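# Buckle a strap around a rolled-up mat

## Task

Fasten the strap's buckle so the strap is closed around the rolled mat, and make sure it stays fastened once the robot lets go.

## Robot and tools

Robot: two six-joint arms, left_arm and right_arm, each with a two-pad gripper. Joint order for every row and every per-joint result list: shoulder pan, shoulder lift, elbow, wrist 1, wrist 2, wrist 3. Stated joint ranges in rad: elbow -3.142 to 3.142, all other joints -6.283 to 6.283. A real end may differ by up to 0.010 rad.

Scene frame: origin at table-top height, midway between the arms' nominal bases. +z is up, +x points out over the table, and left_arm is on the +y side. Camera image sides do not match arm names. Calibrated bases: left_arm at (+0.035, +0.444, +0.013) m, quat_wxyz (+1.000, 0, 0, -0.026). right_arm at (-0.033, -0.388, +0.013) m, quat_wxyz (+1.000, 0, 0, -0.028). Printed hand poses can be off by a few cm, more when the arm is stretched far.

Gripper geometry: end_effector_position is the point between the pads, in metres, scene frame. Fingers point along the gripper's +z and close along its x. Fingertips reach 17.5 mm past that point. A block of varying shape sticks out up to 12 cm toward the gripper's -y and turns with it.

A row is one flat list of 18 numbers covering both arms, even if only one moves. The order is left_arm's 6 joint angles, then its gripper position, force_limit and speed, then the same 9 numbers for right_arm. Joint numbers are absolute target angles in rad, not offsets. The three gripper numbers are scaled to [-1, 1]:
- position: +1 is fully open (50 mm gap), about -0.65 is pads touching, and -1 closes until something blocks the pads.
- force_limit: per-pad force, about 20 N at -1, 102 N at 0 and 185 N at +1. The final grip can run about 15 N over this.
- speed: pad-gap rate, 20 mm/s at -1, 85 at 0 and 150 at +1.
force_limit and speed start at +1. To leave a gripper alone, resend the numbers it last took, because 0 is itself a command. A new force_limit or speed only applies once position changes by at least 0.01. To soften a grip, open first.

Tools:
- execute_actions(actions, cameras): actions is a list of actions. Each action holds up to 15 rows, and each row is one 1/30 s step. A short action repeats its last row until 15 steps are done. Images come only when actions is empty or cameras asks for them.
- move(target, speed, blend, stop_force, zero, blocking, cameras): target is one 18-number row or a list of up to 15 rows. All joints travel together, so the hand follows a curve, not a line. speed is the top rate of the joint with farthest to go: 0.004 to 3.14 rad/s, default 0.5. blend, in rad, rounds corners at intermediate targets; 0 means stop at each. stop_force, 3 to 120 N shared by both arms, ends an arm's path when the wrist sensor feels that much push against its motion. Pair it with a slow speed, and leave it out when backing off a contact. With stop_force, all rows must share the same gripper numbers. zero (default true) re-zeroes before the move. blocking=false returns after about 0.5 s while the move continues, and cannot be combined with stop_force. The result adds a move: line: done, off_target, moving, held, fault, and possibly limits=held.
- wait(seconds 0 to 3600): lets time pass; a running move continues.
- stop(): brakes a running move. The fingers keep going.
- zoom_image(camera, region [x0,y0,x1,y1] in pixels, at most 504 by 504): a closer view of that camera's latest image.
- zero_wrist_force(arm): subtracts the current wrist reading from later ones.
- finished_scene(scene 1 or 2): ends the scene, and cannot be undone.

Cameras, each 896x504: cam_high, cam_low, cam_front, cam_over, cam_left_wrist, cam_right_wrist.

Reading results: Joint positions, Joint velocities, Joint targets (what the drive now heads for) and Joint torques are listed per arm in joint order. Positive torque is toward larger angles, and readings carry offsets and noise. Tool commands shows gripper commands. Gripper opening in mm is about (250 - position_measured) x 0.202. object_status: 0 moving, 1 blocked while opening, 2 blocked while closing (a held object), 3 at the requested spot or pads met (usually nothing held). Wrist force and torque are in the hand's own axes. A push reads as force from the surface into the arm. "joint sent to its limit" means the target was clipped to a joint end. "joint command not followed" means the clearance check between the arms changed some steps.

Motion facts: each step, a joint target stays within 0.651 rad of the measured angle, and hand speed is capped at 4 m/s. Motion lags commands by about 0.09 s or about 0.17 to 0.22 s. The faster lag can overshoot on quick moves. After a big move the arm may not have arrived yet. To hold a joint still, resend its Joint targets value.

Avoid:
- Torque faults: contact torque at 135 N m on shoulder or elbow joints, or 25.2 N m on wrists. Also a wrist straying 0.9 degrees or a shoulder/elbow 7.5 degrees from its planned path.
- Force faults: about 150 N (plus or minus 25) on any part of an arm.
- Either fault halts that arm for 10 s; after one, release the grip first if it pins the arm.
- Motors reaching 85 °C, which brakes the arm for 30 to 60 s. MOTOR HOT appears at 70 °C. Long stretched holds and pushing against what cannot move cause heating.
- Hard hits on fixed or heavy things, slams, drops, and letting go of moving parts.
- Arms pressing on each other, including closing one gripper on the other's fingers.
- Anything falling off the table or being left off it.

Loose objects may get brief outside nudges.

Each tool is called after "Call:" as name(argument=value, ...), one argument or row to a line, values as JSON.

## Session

Call:
execute_actions(
  actions=[],
  cameras=["all"],
)

Call:
zoom_image(
  camera="cam_over",
  region=[280, 20, 530, 270],
)

Call:
zoom_image(
  camera="cam_front",
  region=[300, 150, 520, 270],
)

Scene clock: 0.00 s.
left_arm: end_effector_position=(+1.0292, +0.3061, +0.2578) position_measured=2 object_status=3 end_effector_quat_wxyz=(+0.640, -0.399, +0.655, +0.042) | right_arm: end_effector_position=(+0.3451, -0.1819, +0.3454) position_measured=2 object_status=3 end_effector_quat_wxyz=(+0.551, -0.108, +0.801, -0.208)
Joint positions: left_arm=[-0.456 -0.306 0.542 -2.987 -0.481 -2.402] | right_arm=[4.75 -1.063 -2.253 -1.965 0.373 0.106]
Joint velocities: within noise
Joint torques (N m): no reading
Motor temperatures (°C): left_arm=[27 31 29 33 35 33] | right_arm=[35 33 25 30 42 36]
Wrist force (N): no reading
Wrist torque (N m): no reading
Wrist force, peak (N): no reading
Joint targets: left_arm=[-0.456 -0.306 0.542 -2.987 -0.481 -2.402] | right_arm=[4.750 -1.063 -2.253 -1.965 0.373 0.106]
Tool commands: left_gripper/position=+1.0 left_gripper/force_limit=+1.0 left_gripper/speed=+1.0 right_gripper/position=+1.0 right_gripper/force_limit=+1.0 right_gripper/speed=+1.0

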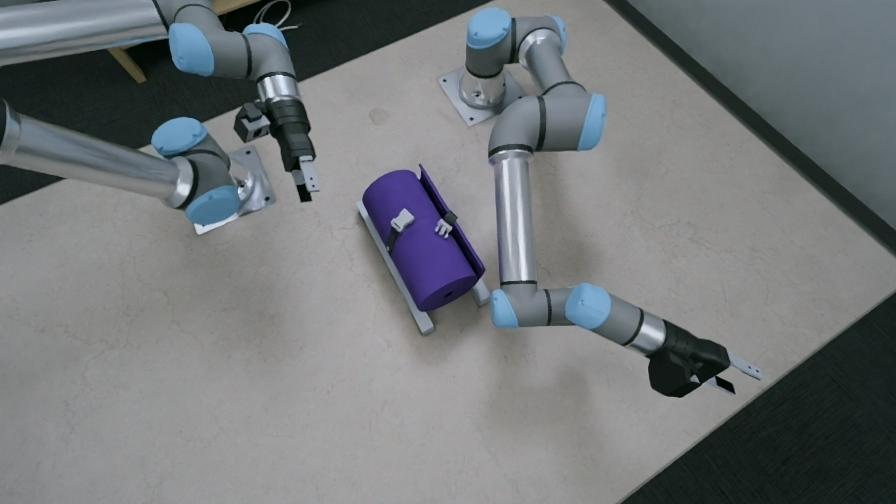

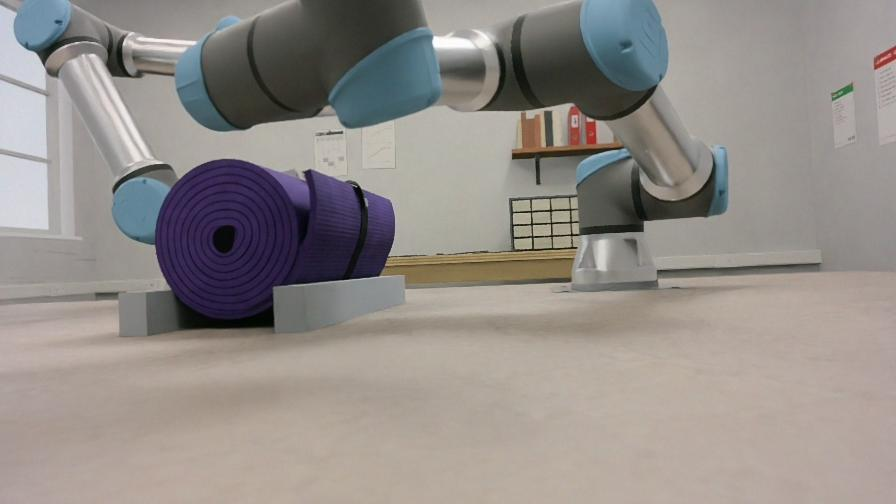

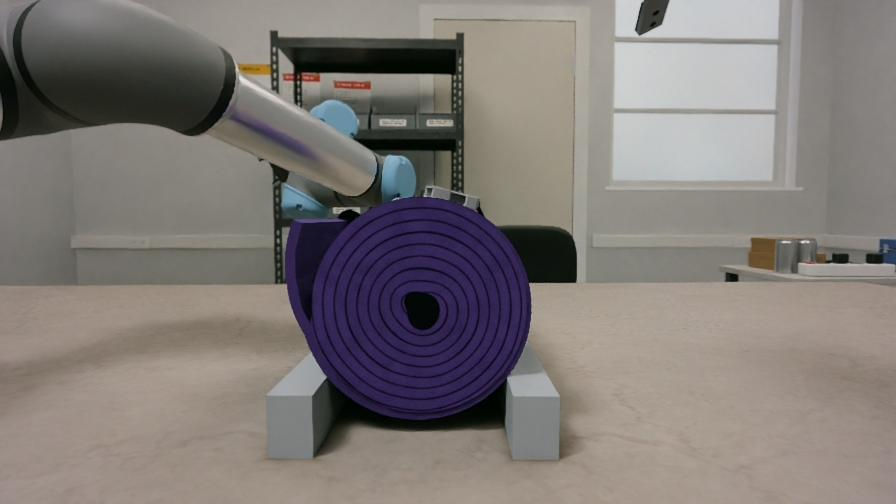

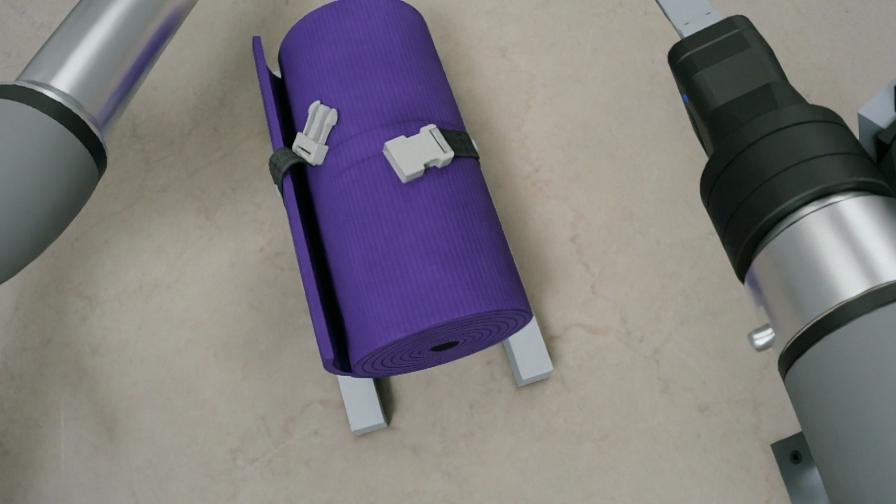

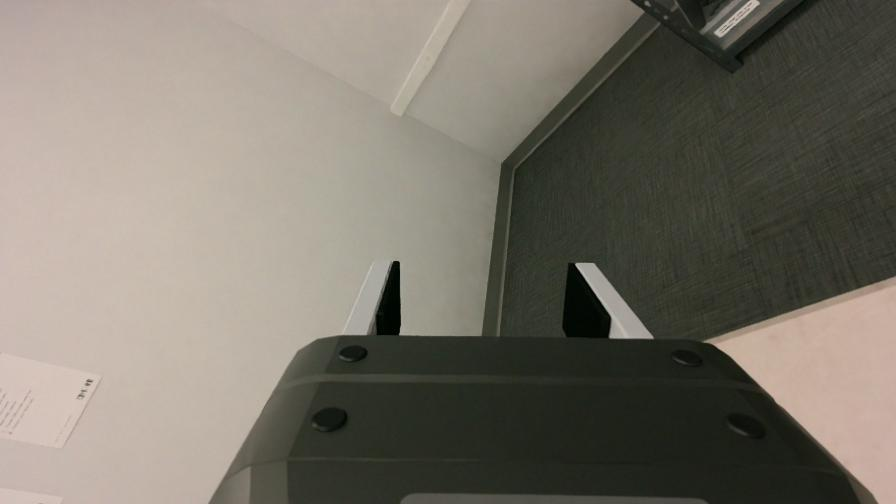

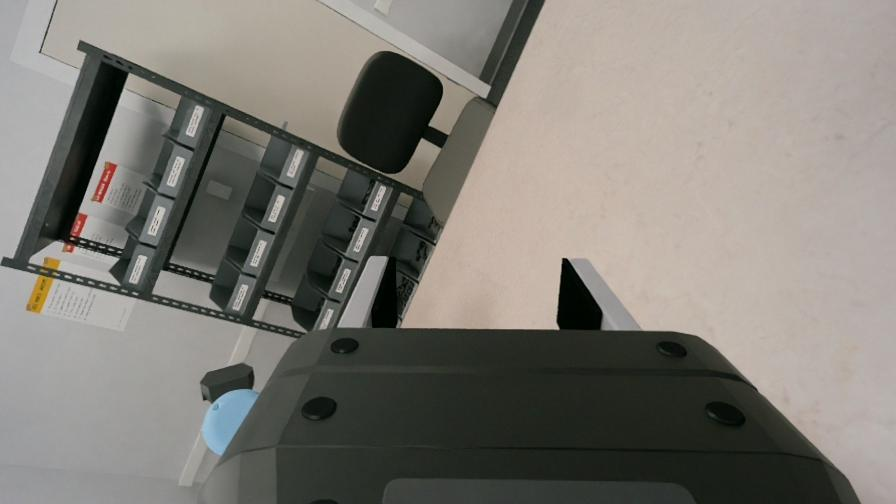

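Scaled by 2.016.

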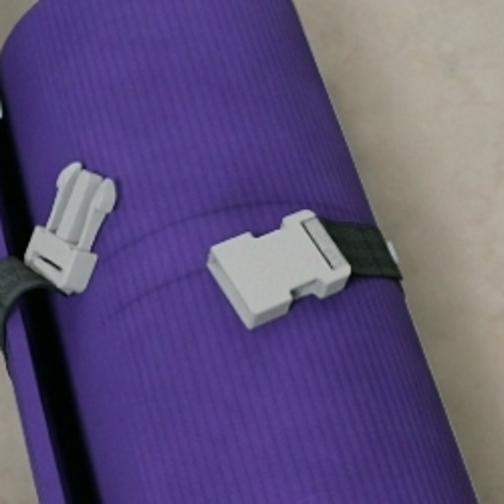

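Scaled by 2.291.

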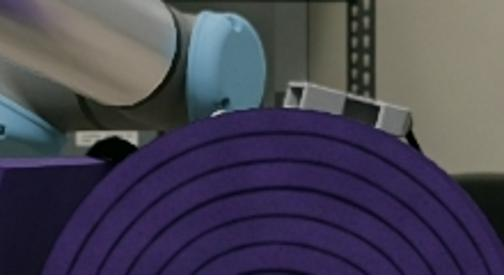

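Call:
move(
  target=[
    [-0.456,-1.3,1.0,-2.9,-0.6,-2.2,1,1,-1,4.2,-1.5,-1.9,-1.2,1.4,-0.5,1,1,-1],
    [-0.68,-1.65,2.085,-2.18,-2.25,1.30,1,1,-1,3.7395,-1.6183,-2.0413,-0.7113,2.1923,-1.0228,1,1,-1],
  ],
  speed=0.9,
  blend=[0.1,0],
  cameras=["all"],
)

Scene clock: 52.63 s.
left_arm: end_effector_position=(+0.3542, +0.1175, +0.2524) position_measured=2 object_status=3 end_effector_quat_wxyz=(+0.330, +0.908, -0.243, -0.088) | right_arm: end_effector_position=(+0.4079, -0.1020, +0.2403) position_measured=2 object_status=3 end_effector_quat_wxyz=(-0.018, -0.049, +0.938, +0.341)
Joint positions: left_arm=[-0.68 -1.65 2.085 -2.18 -2.25 1.3] | right_arm=[3.739 -1.618 -2.041 -0.711 2.192 -1.023]
Joint torques (N m): left_arm=[11.61 -15.05 -25.65 -5.77 -1.27 1.7] | right_arm=[6.62 31.37 28.61 2.38 -1.37 1.57]
Wrist force (N): left_arm=[0.0 -2.8 0.5] | right_arm=[-0.4 1.5 -1.5]
Wrist torque (N m): left_arm=[-0.51 -0.15 -0.12] | right_arm=[-0.13 0.03 -1.13]
Wrist force, peak (N): left_arm=[5.5 1.8 1.6] | right_arm=[-0.9 2.5 -1.4]
Joint targets: left_arm=[-0.680 -1.650 2.085 -2.180 -2.250 1.300] | right_arm=[3.740 -1.618 -2.041 -0.711 2.192 -1.023]
move: done

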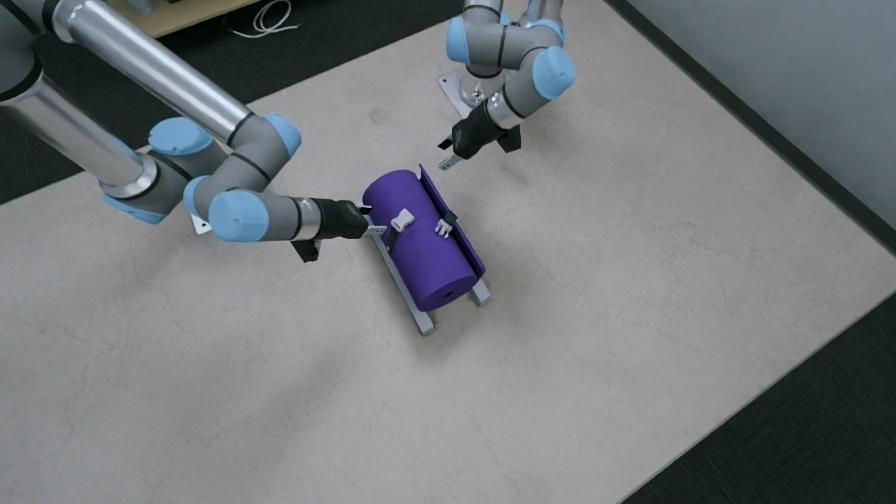

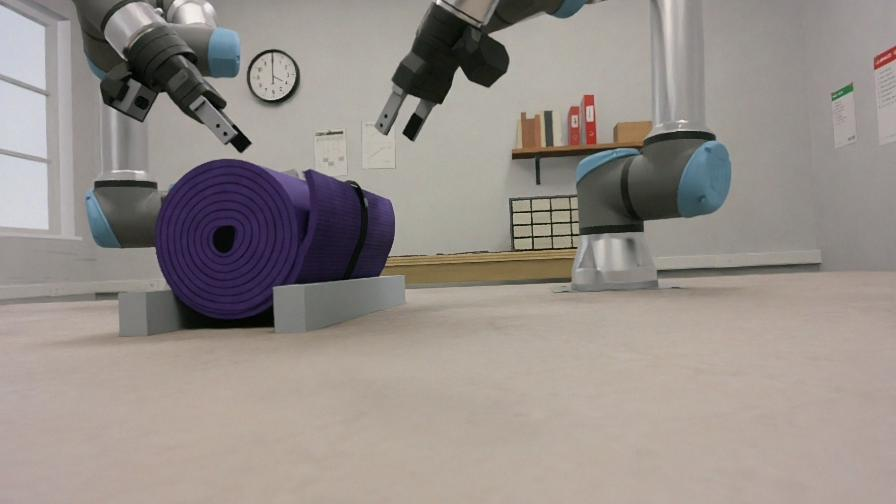

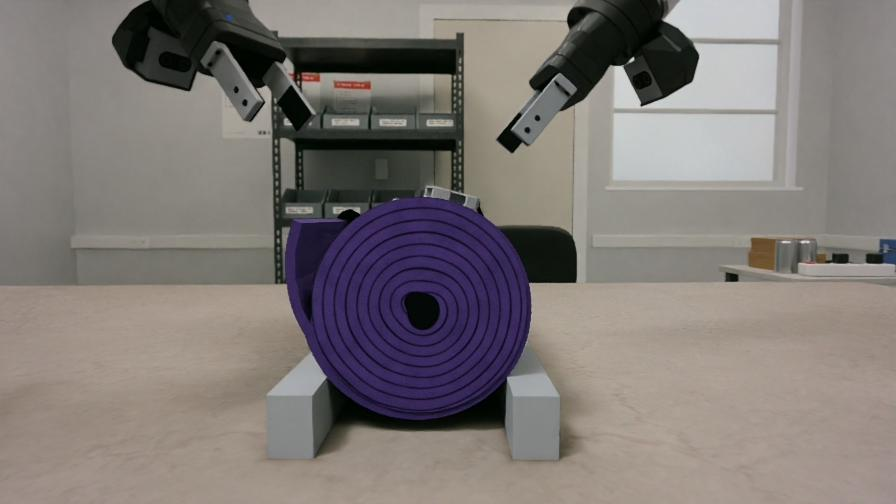

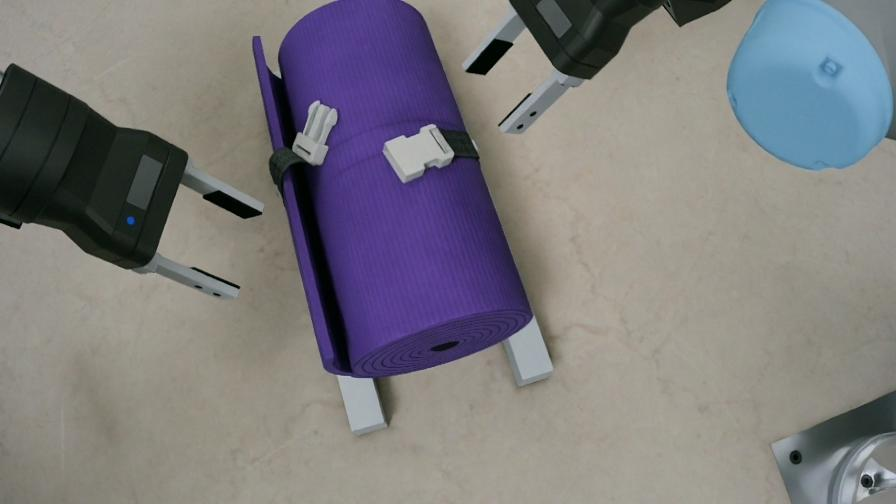

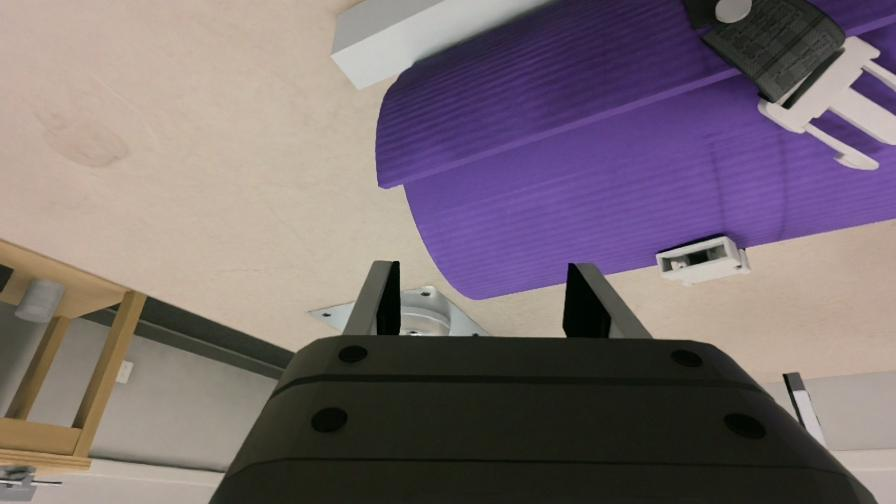

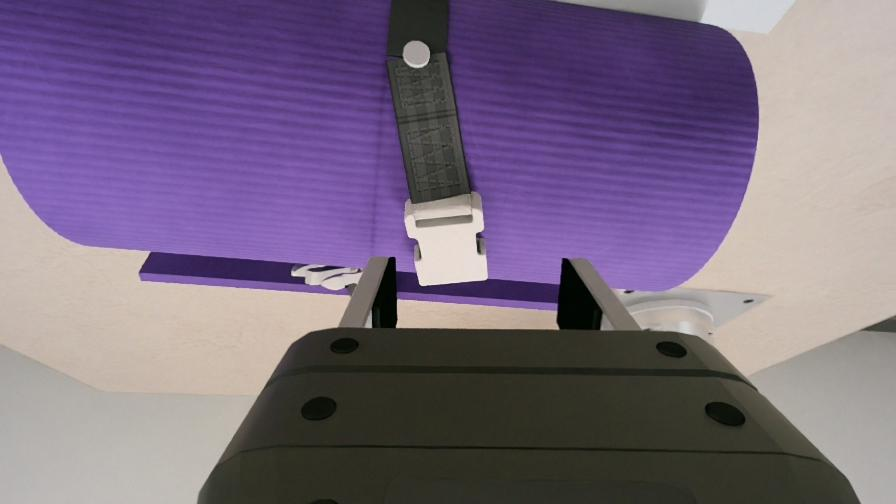

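Call:
move(
  target=[-0.9566,-1.6955,2.3639,-2.9370,-1.5954,0.0293,1,1,-1,3.6998,-1.6609,-1.9975,-0.7772,2.2204,-1.1318,0.75,1,-1],
  speed=0.6,
  cameras=["cam_over","cam_front","cam_left_wrist","cam_right_wrist"],
)

Scene clock: 90.87 s.
left_arm: end_effector_position=(+0.4079, +0.0901, +0.2194) position_measured=2 object_status=3 end_effector_quat_wxyz=(+0.330, +0.908, +0.243, +0.089) | right_arm: end_effector_position=(+0.4215, -0.1116, +0.2335) position_measured=41 object_status=3 end_effector_quat_wxyz=(-0.027, -0.073, +0.937, +0.341)
Joint positions: left_arm=[-0.957 -1.696 2.364 -2.937 -1.596 0.03] | right_arm=[3.7 -1.661 -1.997 -0.777 2.22 -1.132]
Joint torques (N m): left_arm=[10.15 -14.38 -27.98 -3.33 0.05 -2.25] | right_arm=[5.12 32.69 15.85 4.83 1.28 1.02]
Wrist force (N): left_arm=[-0.1 -2.9 0.6] | right_arm=[-0.5 1.4 -1.3]
Wrist torque (N m): left_arm=[-0.51 -0.15 -0.25] | right_arm=[-0.14 0.05 -1.12]
Wrist force, peak (N): left_arm=[0.1 -3.2 0.6] | right_arm=[-0.7 1.6 -1.5]
Joint targets: left_arm=[-0.957 -1.696 2.364 -2.937 -1.595 0.029] | right_arm=[3.700 -1.661 -1.998 -0.777 2.220 -1.132]
move: done
Images, in order (width x height): cam_front 896x504, cam_over 896x504, cam_left_wrist 896x504, cam_right_wrist 896x504.

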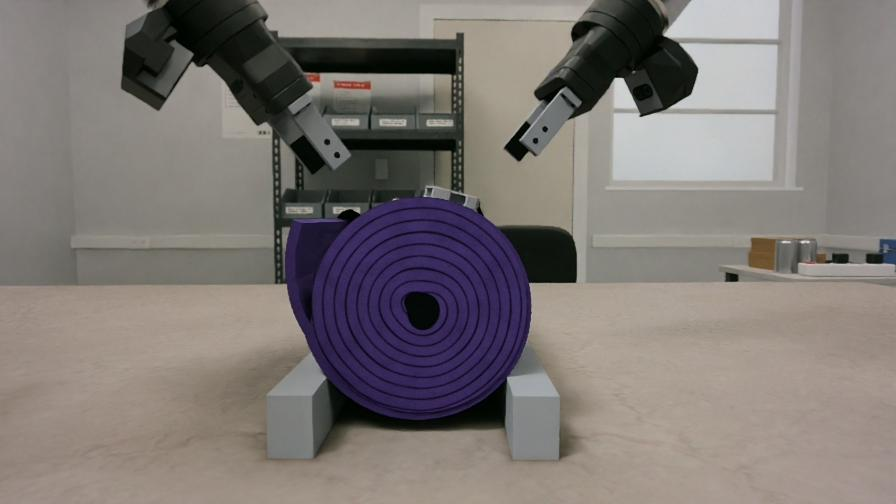

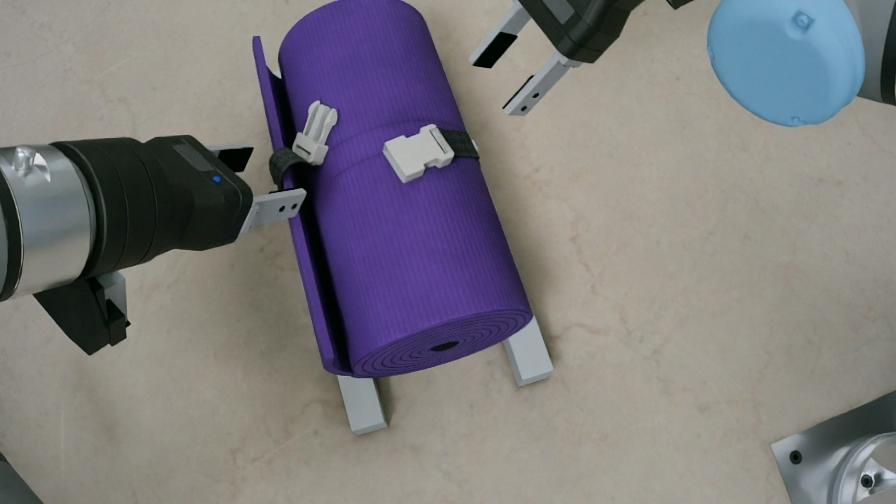

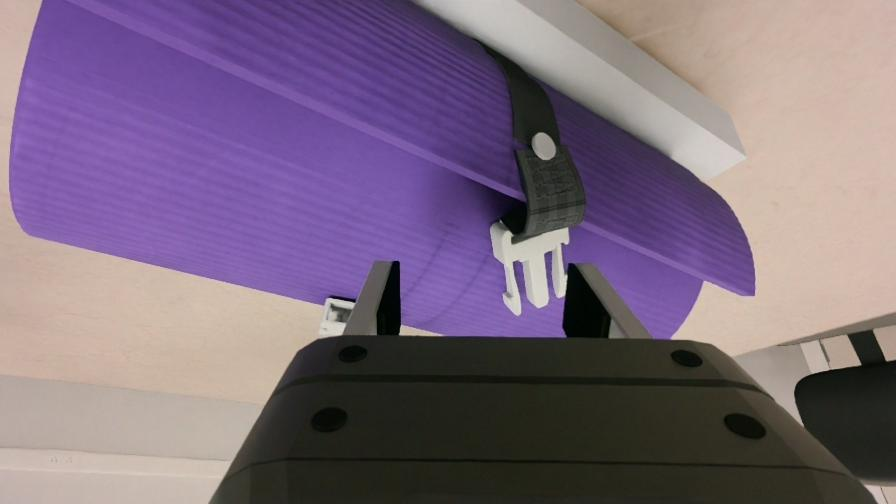

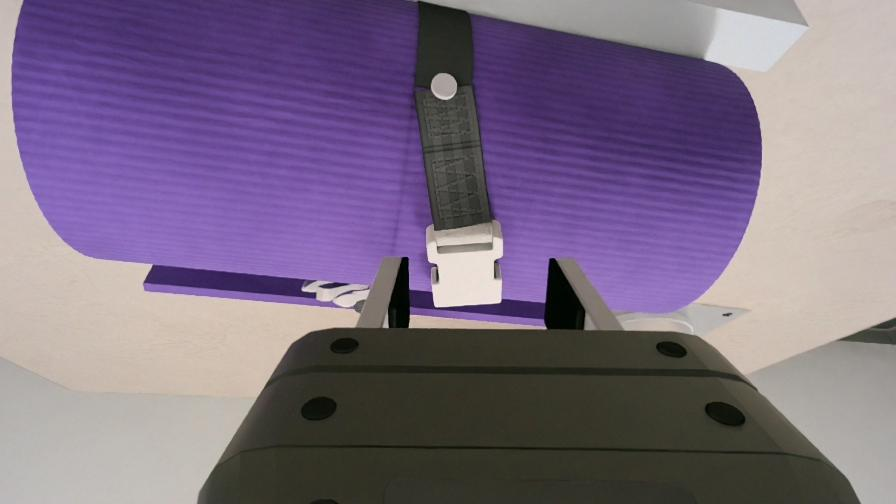

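Call:
move(
  target=[-0.5776,-1.3992,2.0497,-2.6080,-2.2389,0.1926,1,1,-1,3.7748,-1.7482,-2.0517,-0.5827,2.1980,-1.0427,0.75,1,-1],
  speed=0.12,
  stop_force=8,
  cameras=["cam_over","cam_front","cam_left_wrist","cam_right_wrist"],
)

Call:
zoom_image(
  camera="cam_front",
  region=[370, 150, 510, 228],
)

Scene clock: 141.03 s.
left_arm: end_effector_position=(+0.4668, +0.0956, +0.2057) position_measured=2 object_status=3 end_effector_quat_wxyz=(+0.326, +0.886, +0.280, -0.174) | right_arm: end_effector_position=(+0.4154, -0.0735, +0.1874) position_measured=41 object_status=3 end_effector_quat_wxyz=(-0.027, -0.073, +0.937, +0.341)
Joint positions: left_arm=[-0.578 -1.399 2.05 -2.608 -2.239 0.193] | right_arm=[3.775 -1.748 -2.052 -0.583 2.198 -1.043]
Joint torques (N m): left_arm=[-9.69 -40.15 -14.09 -6.04 0.4 -2.71] | right_arm=[-7.28 38.05 27.47 2.26 1.67 -0.9]
Wrist force (N): left_arm=[-0.1 -2.3 0.8] | right_arm=[-0.6 1.5 -1.3]
Wrist torque (N m): left_arm=[-0.38 -0.11 -0.25] | right_arm=[-0.13 0.04 -1.21]
Wrist force, peak (N): left_arm=[0.2 -2.9 0.5] | right_arm=[-0.7 1.6 -1.5]
Joint targets: left_arm=[-0.578 -1.399 2.050 -2.608 -2.239 0.193] | right_arm=[3.775 -1.748 -2.052 -0.583 2.198 -1.043]
move: done
Images, in order (width x height): cam_front 896x504, cam_over 896x504, cam_left_wrist 896x504, cam_right_wrist 896x504.

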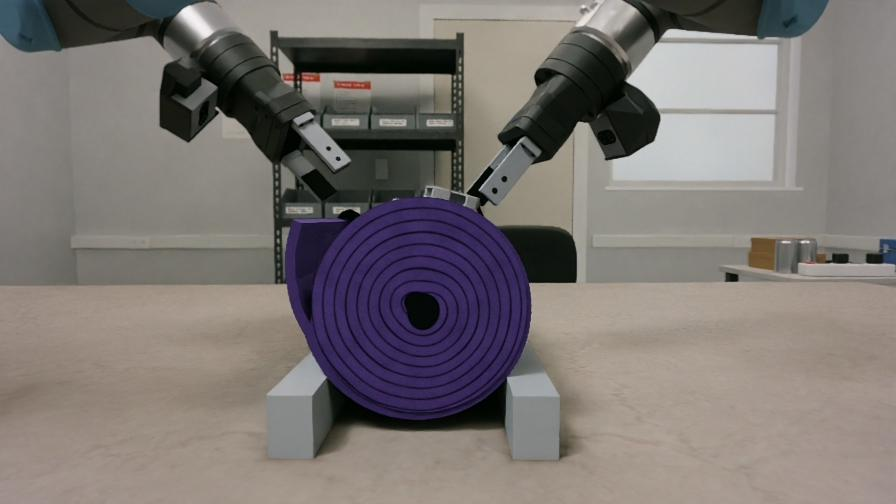

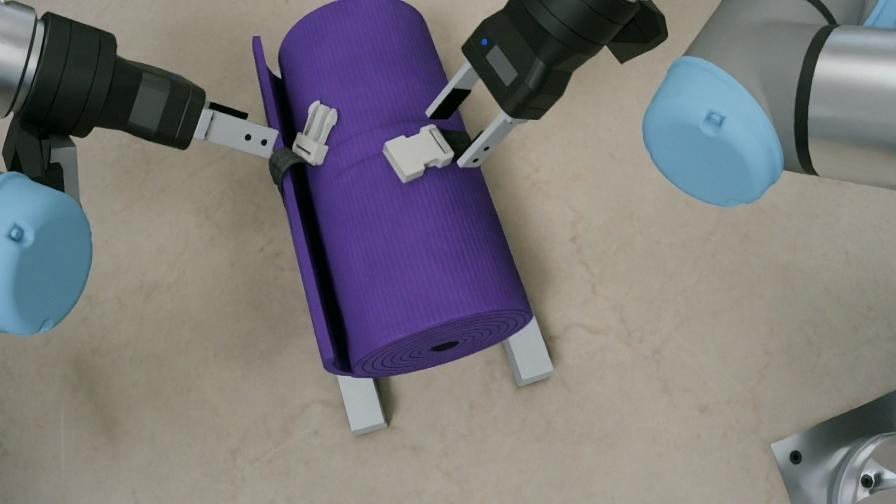

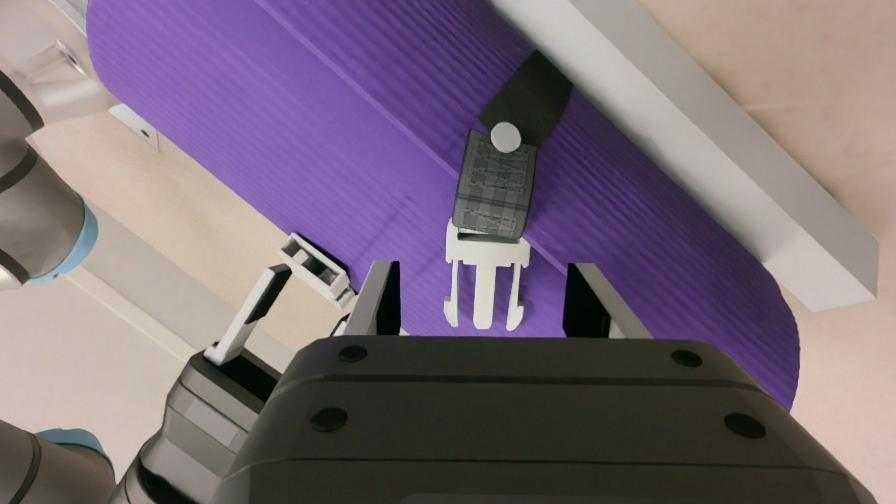

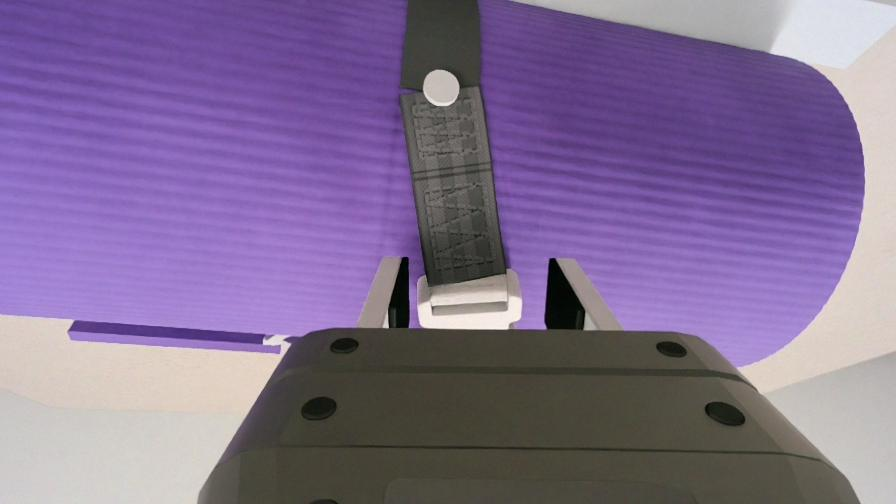

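Scaled by 3.600.

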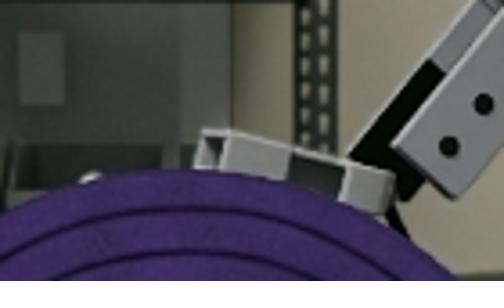

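Call:
move(
  target=[-0.5776,-1.3992,2.0497,-2.6080,-2.2389,0.1926,1,1,-1,3.7928,-1.7703,-2.0421,-0.5578,2.1920,-1.0217,1,1,-1],
  speed=0.05,
  stop_force=8,
)

Call:
move(
  target=[-0.6328,-1.3024,2.0646,-2.7589,-2.2170,0.1285,1,1,-1,3.7928,-1.7703,-2.0421,-0.5578,2.1920,-1.0217,1,1,-1],
  speed=0.06,
  stop_force=8,
  cameras=["cam_over","cam_front","cam_left_wrist","cam_right_wrist"],
)

Call:
zoom_image(
  camera="cam_front",
  region=[370, 150, 510, 228],
)

Call:
zoom_image(
  camera="cam_over",
  region=[240, 60, 490, 200],
)

Scene clock: 170.27 s.
left_arm: end_effector_position=(+0.4668, +0.0956, +0.2057) position_measured=2 object_status=3 end_effector_quat_wxyz=(+0.326, +0.886, +0.280, -0.174) | right_arm: end_effector_position=(+0.4175, -0.0618, +0.1829) position_measured=3 object_status=3 end_effector_quat_wxyz=(-0.027, -0.073, +0.937, +0.341)
Joint positions: left_arm=[-0.578 -1.399 2.05 -2.608 -2.239 0.193] | right_arm=[3.793 -1.77 -2.042 -0.558 2.192 -1.022]
Joint torques (N m): left_arm=[-9.04 -39.7 -14.78 -5.97 0.1 -2.66] | right_arm=[-8.13 38.97 10.29 2.24 3.72 -0.77]
Wrist force (N): left_arm=[-0.4 -2.3 0.7] | right_arm=[-0.5 1.4 -1.1]
Wrist torque (N m): left_arm=[-0.39 -0.08 -0.25] | right_arm=[-0.13 0.04 -1.20]
Wrist force, peak (N): left_arm=[0.0 -2.6 0.8] | right_arm=[-0.4 1.3 -2.1]
Joint targets: left_arm=[-0.578 -1.399 2.050 -2.608 -2.239 0.193] | right_arm=[3.793 -1.770 -2.042 -0.558 2.192 -1.022]
move: done

Scene clock: 173.07 s.
left_arm: end_effector_position=(+0.4660, +0.0748, +0.1808) position_measured=2 object_status=3 end_effector_quat_wxyz=(+0.326, +0.886, +0.280, -0.174) | right_arm: end_effector_position=(+0.4175, -0.0618, +0.1829) position_measured=3 object_status=3 end_effector_quat_wxyz=(-0.027, -0.073, +0.937, +0.341)
Joint positions: left_arm=[-0.613 -1.337 2.059 -2.706 -2.225 0.151] | right_arm=[3.793 -1.77 -2.042 -0.558 2.192 -1.022]
Joint torques (N m): left_arm=[10.57 -42.5 -26.77 -5.86 -3.29 2.43] | right_arm=[-7.45 38.59 10.6 2.36 3.8 -0.78]
Wrist force (N): left_arm=[-0.1 -2.1 0.5] | right_arm=[-0.4 1.3 -1.4]
Wrist torque (N m): left_arm=[-0.37 -0.10 -0.18] | right_arm=[-0.14 0.02 -1.20]
Wrist force, peak (N): left_arm=[-5.2 4.6 -8.8] | right_arm=[-0.7 1.6 -1.5]
Joint targets: left_arm=[-0.613 -1.337 2.059 -2.706 -2.225 0.151] | right_arm=[3.793 -1.770 -2.042 -0.558 2.192 -1.022]
move: contact (left_arm); left_arm: the wrist 1 is farthest, 0.053 rad from its target
Images, in order (width x height): cam_front 896x504, cam_over 896x504, cam_left_wrist 896x504, cam_right_wrist 896x504.

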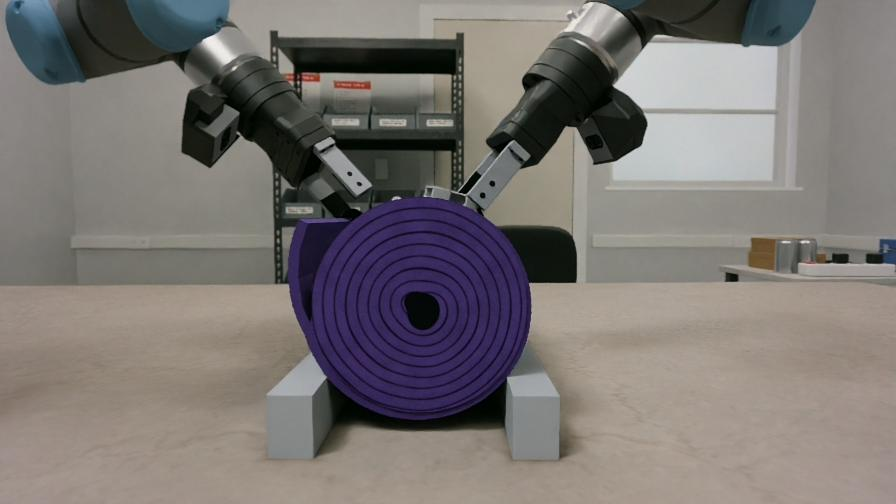

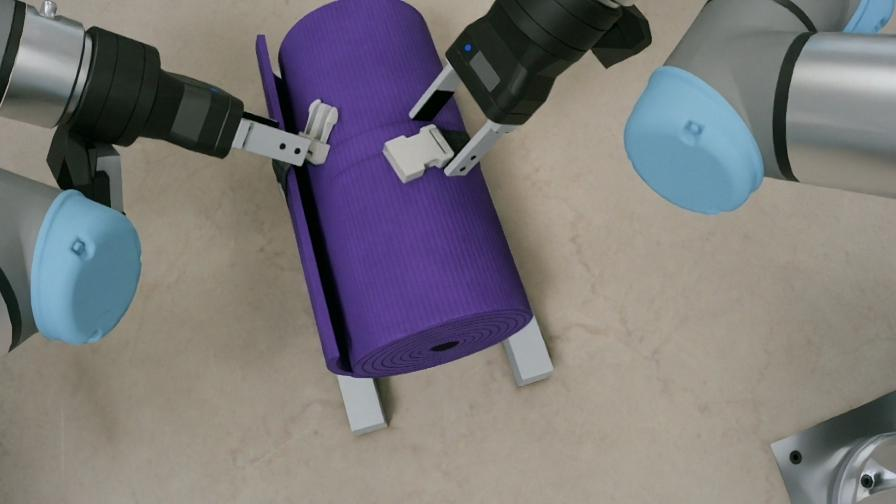

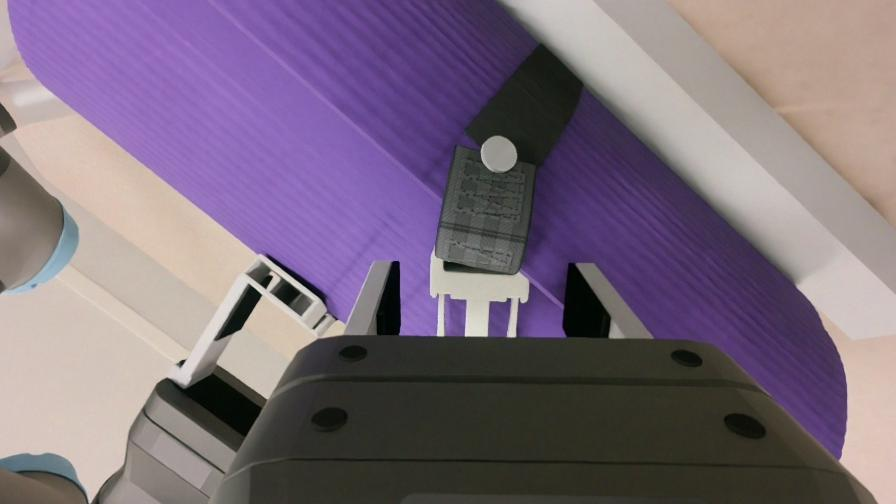

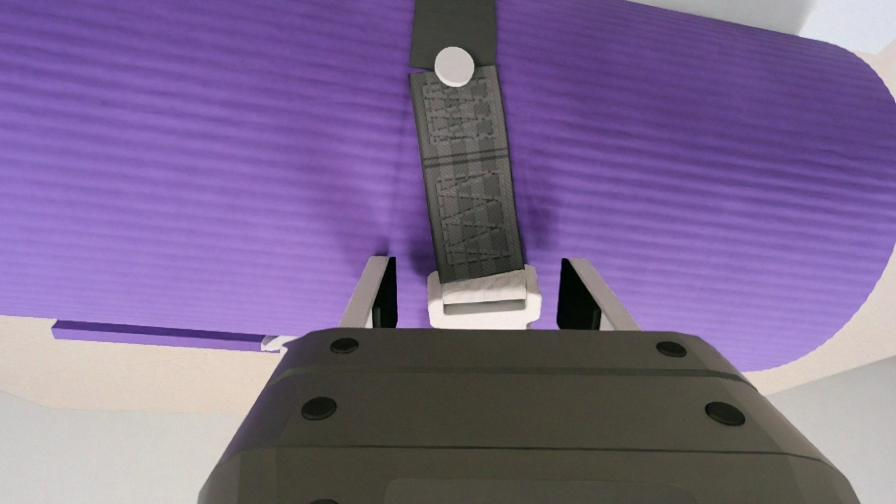

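Scaled by 3.600.

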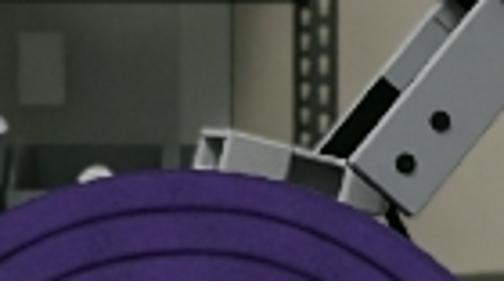

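Scaled by 2.016.

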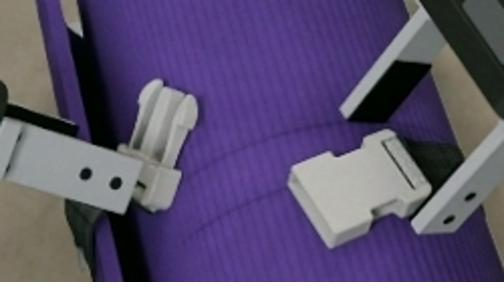

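Call:
move(
  target=[
    [-0.615,-1.329,2.0315,-2.688,-2.224,0.149,1,1,-1,3.7928,-1.7703,-2.0421,-0.5578,2.1920,-1.0217,1,1,-1],
    [-0.6349,-1.2944,2.0372,-2.7409,-2.2162,0.1262,1,1,-1,3.8030,-1.7855,-2.0477,-0.5302,2.1886,-1.0099,1,1,-1],
  ],
  speed=0.05,
  stop_force=8,
  cameras=["cam_over","cam_front","cam_left_wrist","cam_right_wrist"],
)

Call:
zoom_image(
  camera="cam_front",
  region=[370, 150, 510, 228],
)

Call:
zoom_image(
  camera="cam_over",
  region=[240, 60, 490, 200],
)

Scene clock: 221.47 s.
left_arm: end_effector_position=(+0.4715, +0.0632, +0.1791) position_measured=2 object_status=3 end_effector_quat_wxyz=(+0.326, +0.886, +0.280, -0.174) | right_arm: end_effector_position=(+0.4173, -0.0603, +0.1811) position_measured=3 object_status=3 end_effector_quat_wxyz=(-0.027, -0.073, +0.937, +0.341)
Joint positions: left_arm=[-0.625 -1.312 2.034 -2.714 -2.22 0.138] | right_arm=[3.795 -1.774 -2.044 -0.55 2.191 -1.019]
Joint torques (N m): left_arm=[10.04 -33.26 -22.04 -3.16 -2.35 2.26] | right_arm=[-4.98 35.51 26.75 1.82 3.8 -0.81]
Wrist force (N): left_arm=[-3.2 2.7 -7.4] | right_arm=[-0.5 1.6 -9.5]
Wrist torque (N m): left_arm=[-0.44 0.14 -0.01] | right_arm=[-0.06 -0.18 -1.21]
Wrist force, peak (N): left_arm=[-5.6 3.7 -13.1] | right_arm=[1.6 1.4 -15.4]
Joint targets: left_arm=[-0.625 -1.312 2.034 -2.714 -2.220 0.138] | right_arm=[3.795 -1.774 -2.044 -0.550 2.191 -1.019]
move: contact (left_arm, right_arm); path passed 1 of 2 targets; left_arm: the wrist 1 is farthest, 0.027 rad from its target; right_arm: the wrist 1 is farthest, 0.020 rad from its target
Images, in order (width x height): cam_front 896x504, cam_over 896x504, cam_left_wrist 896x504, cam_right_wrist 896x504.

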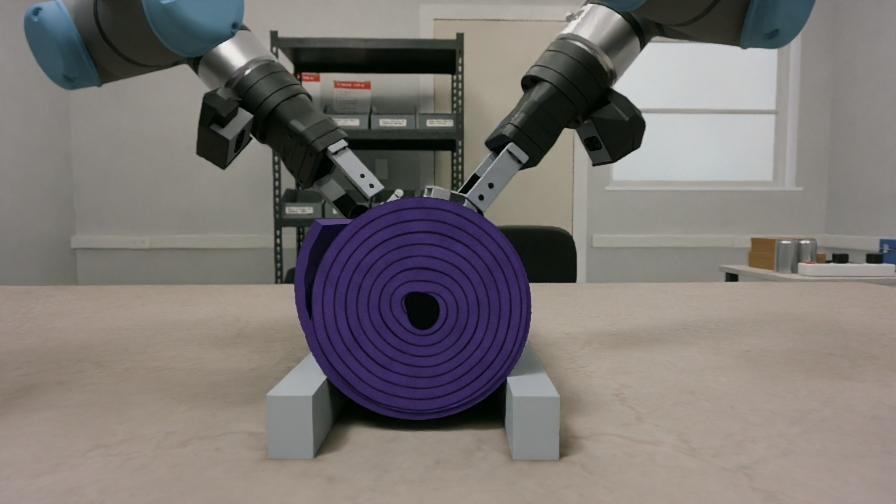

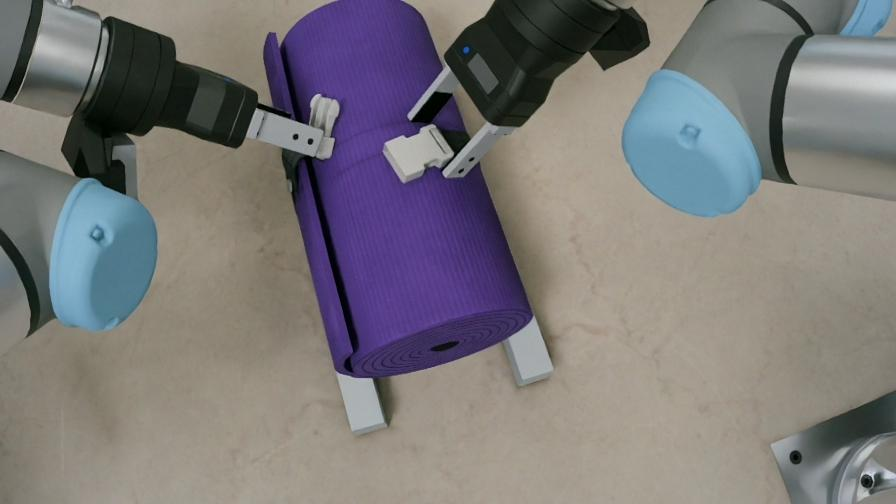

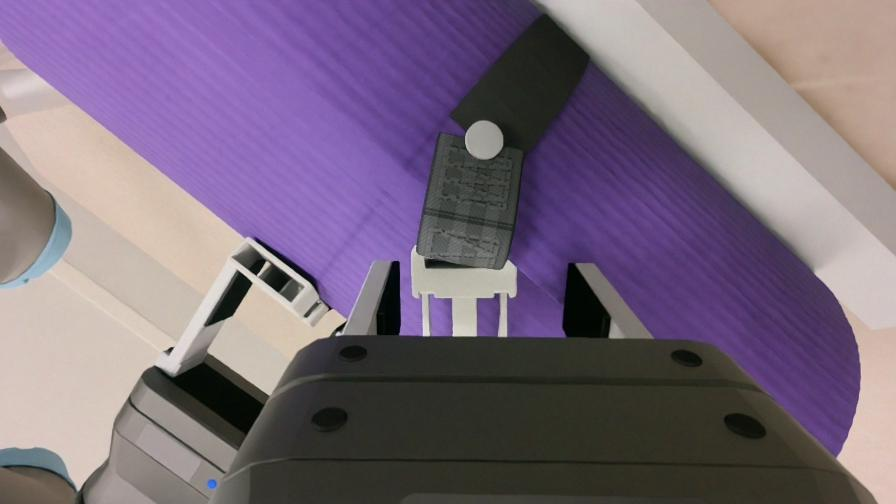

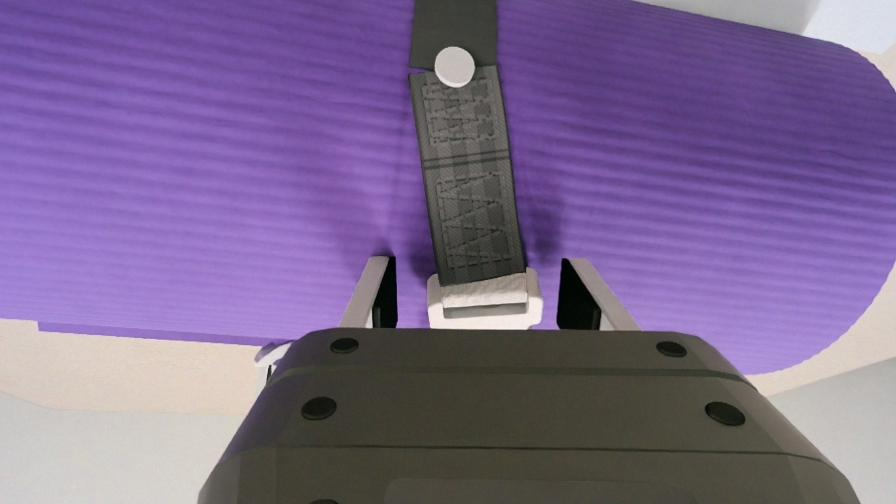

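Scaled by 3.600.

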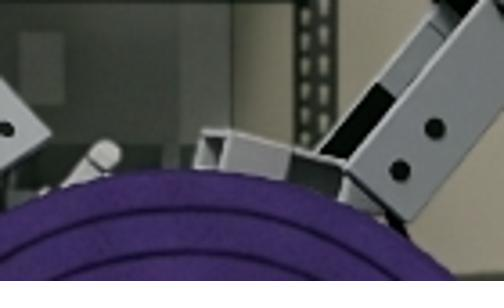

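Scaled by 2.016.

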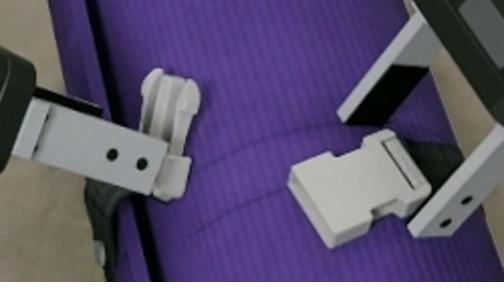

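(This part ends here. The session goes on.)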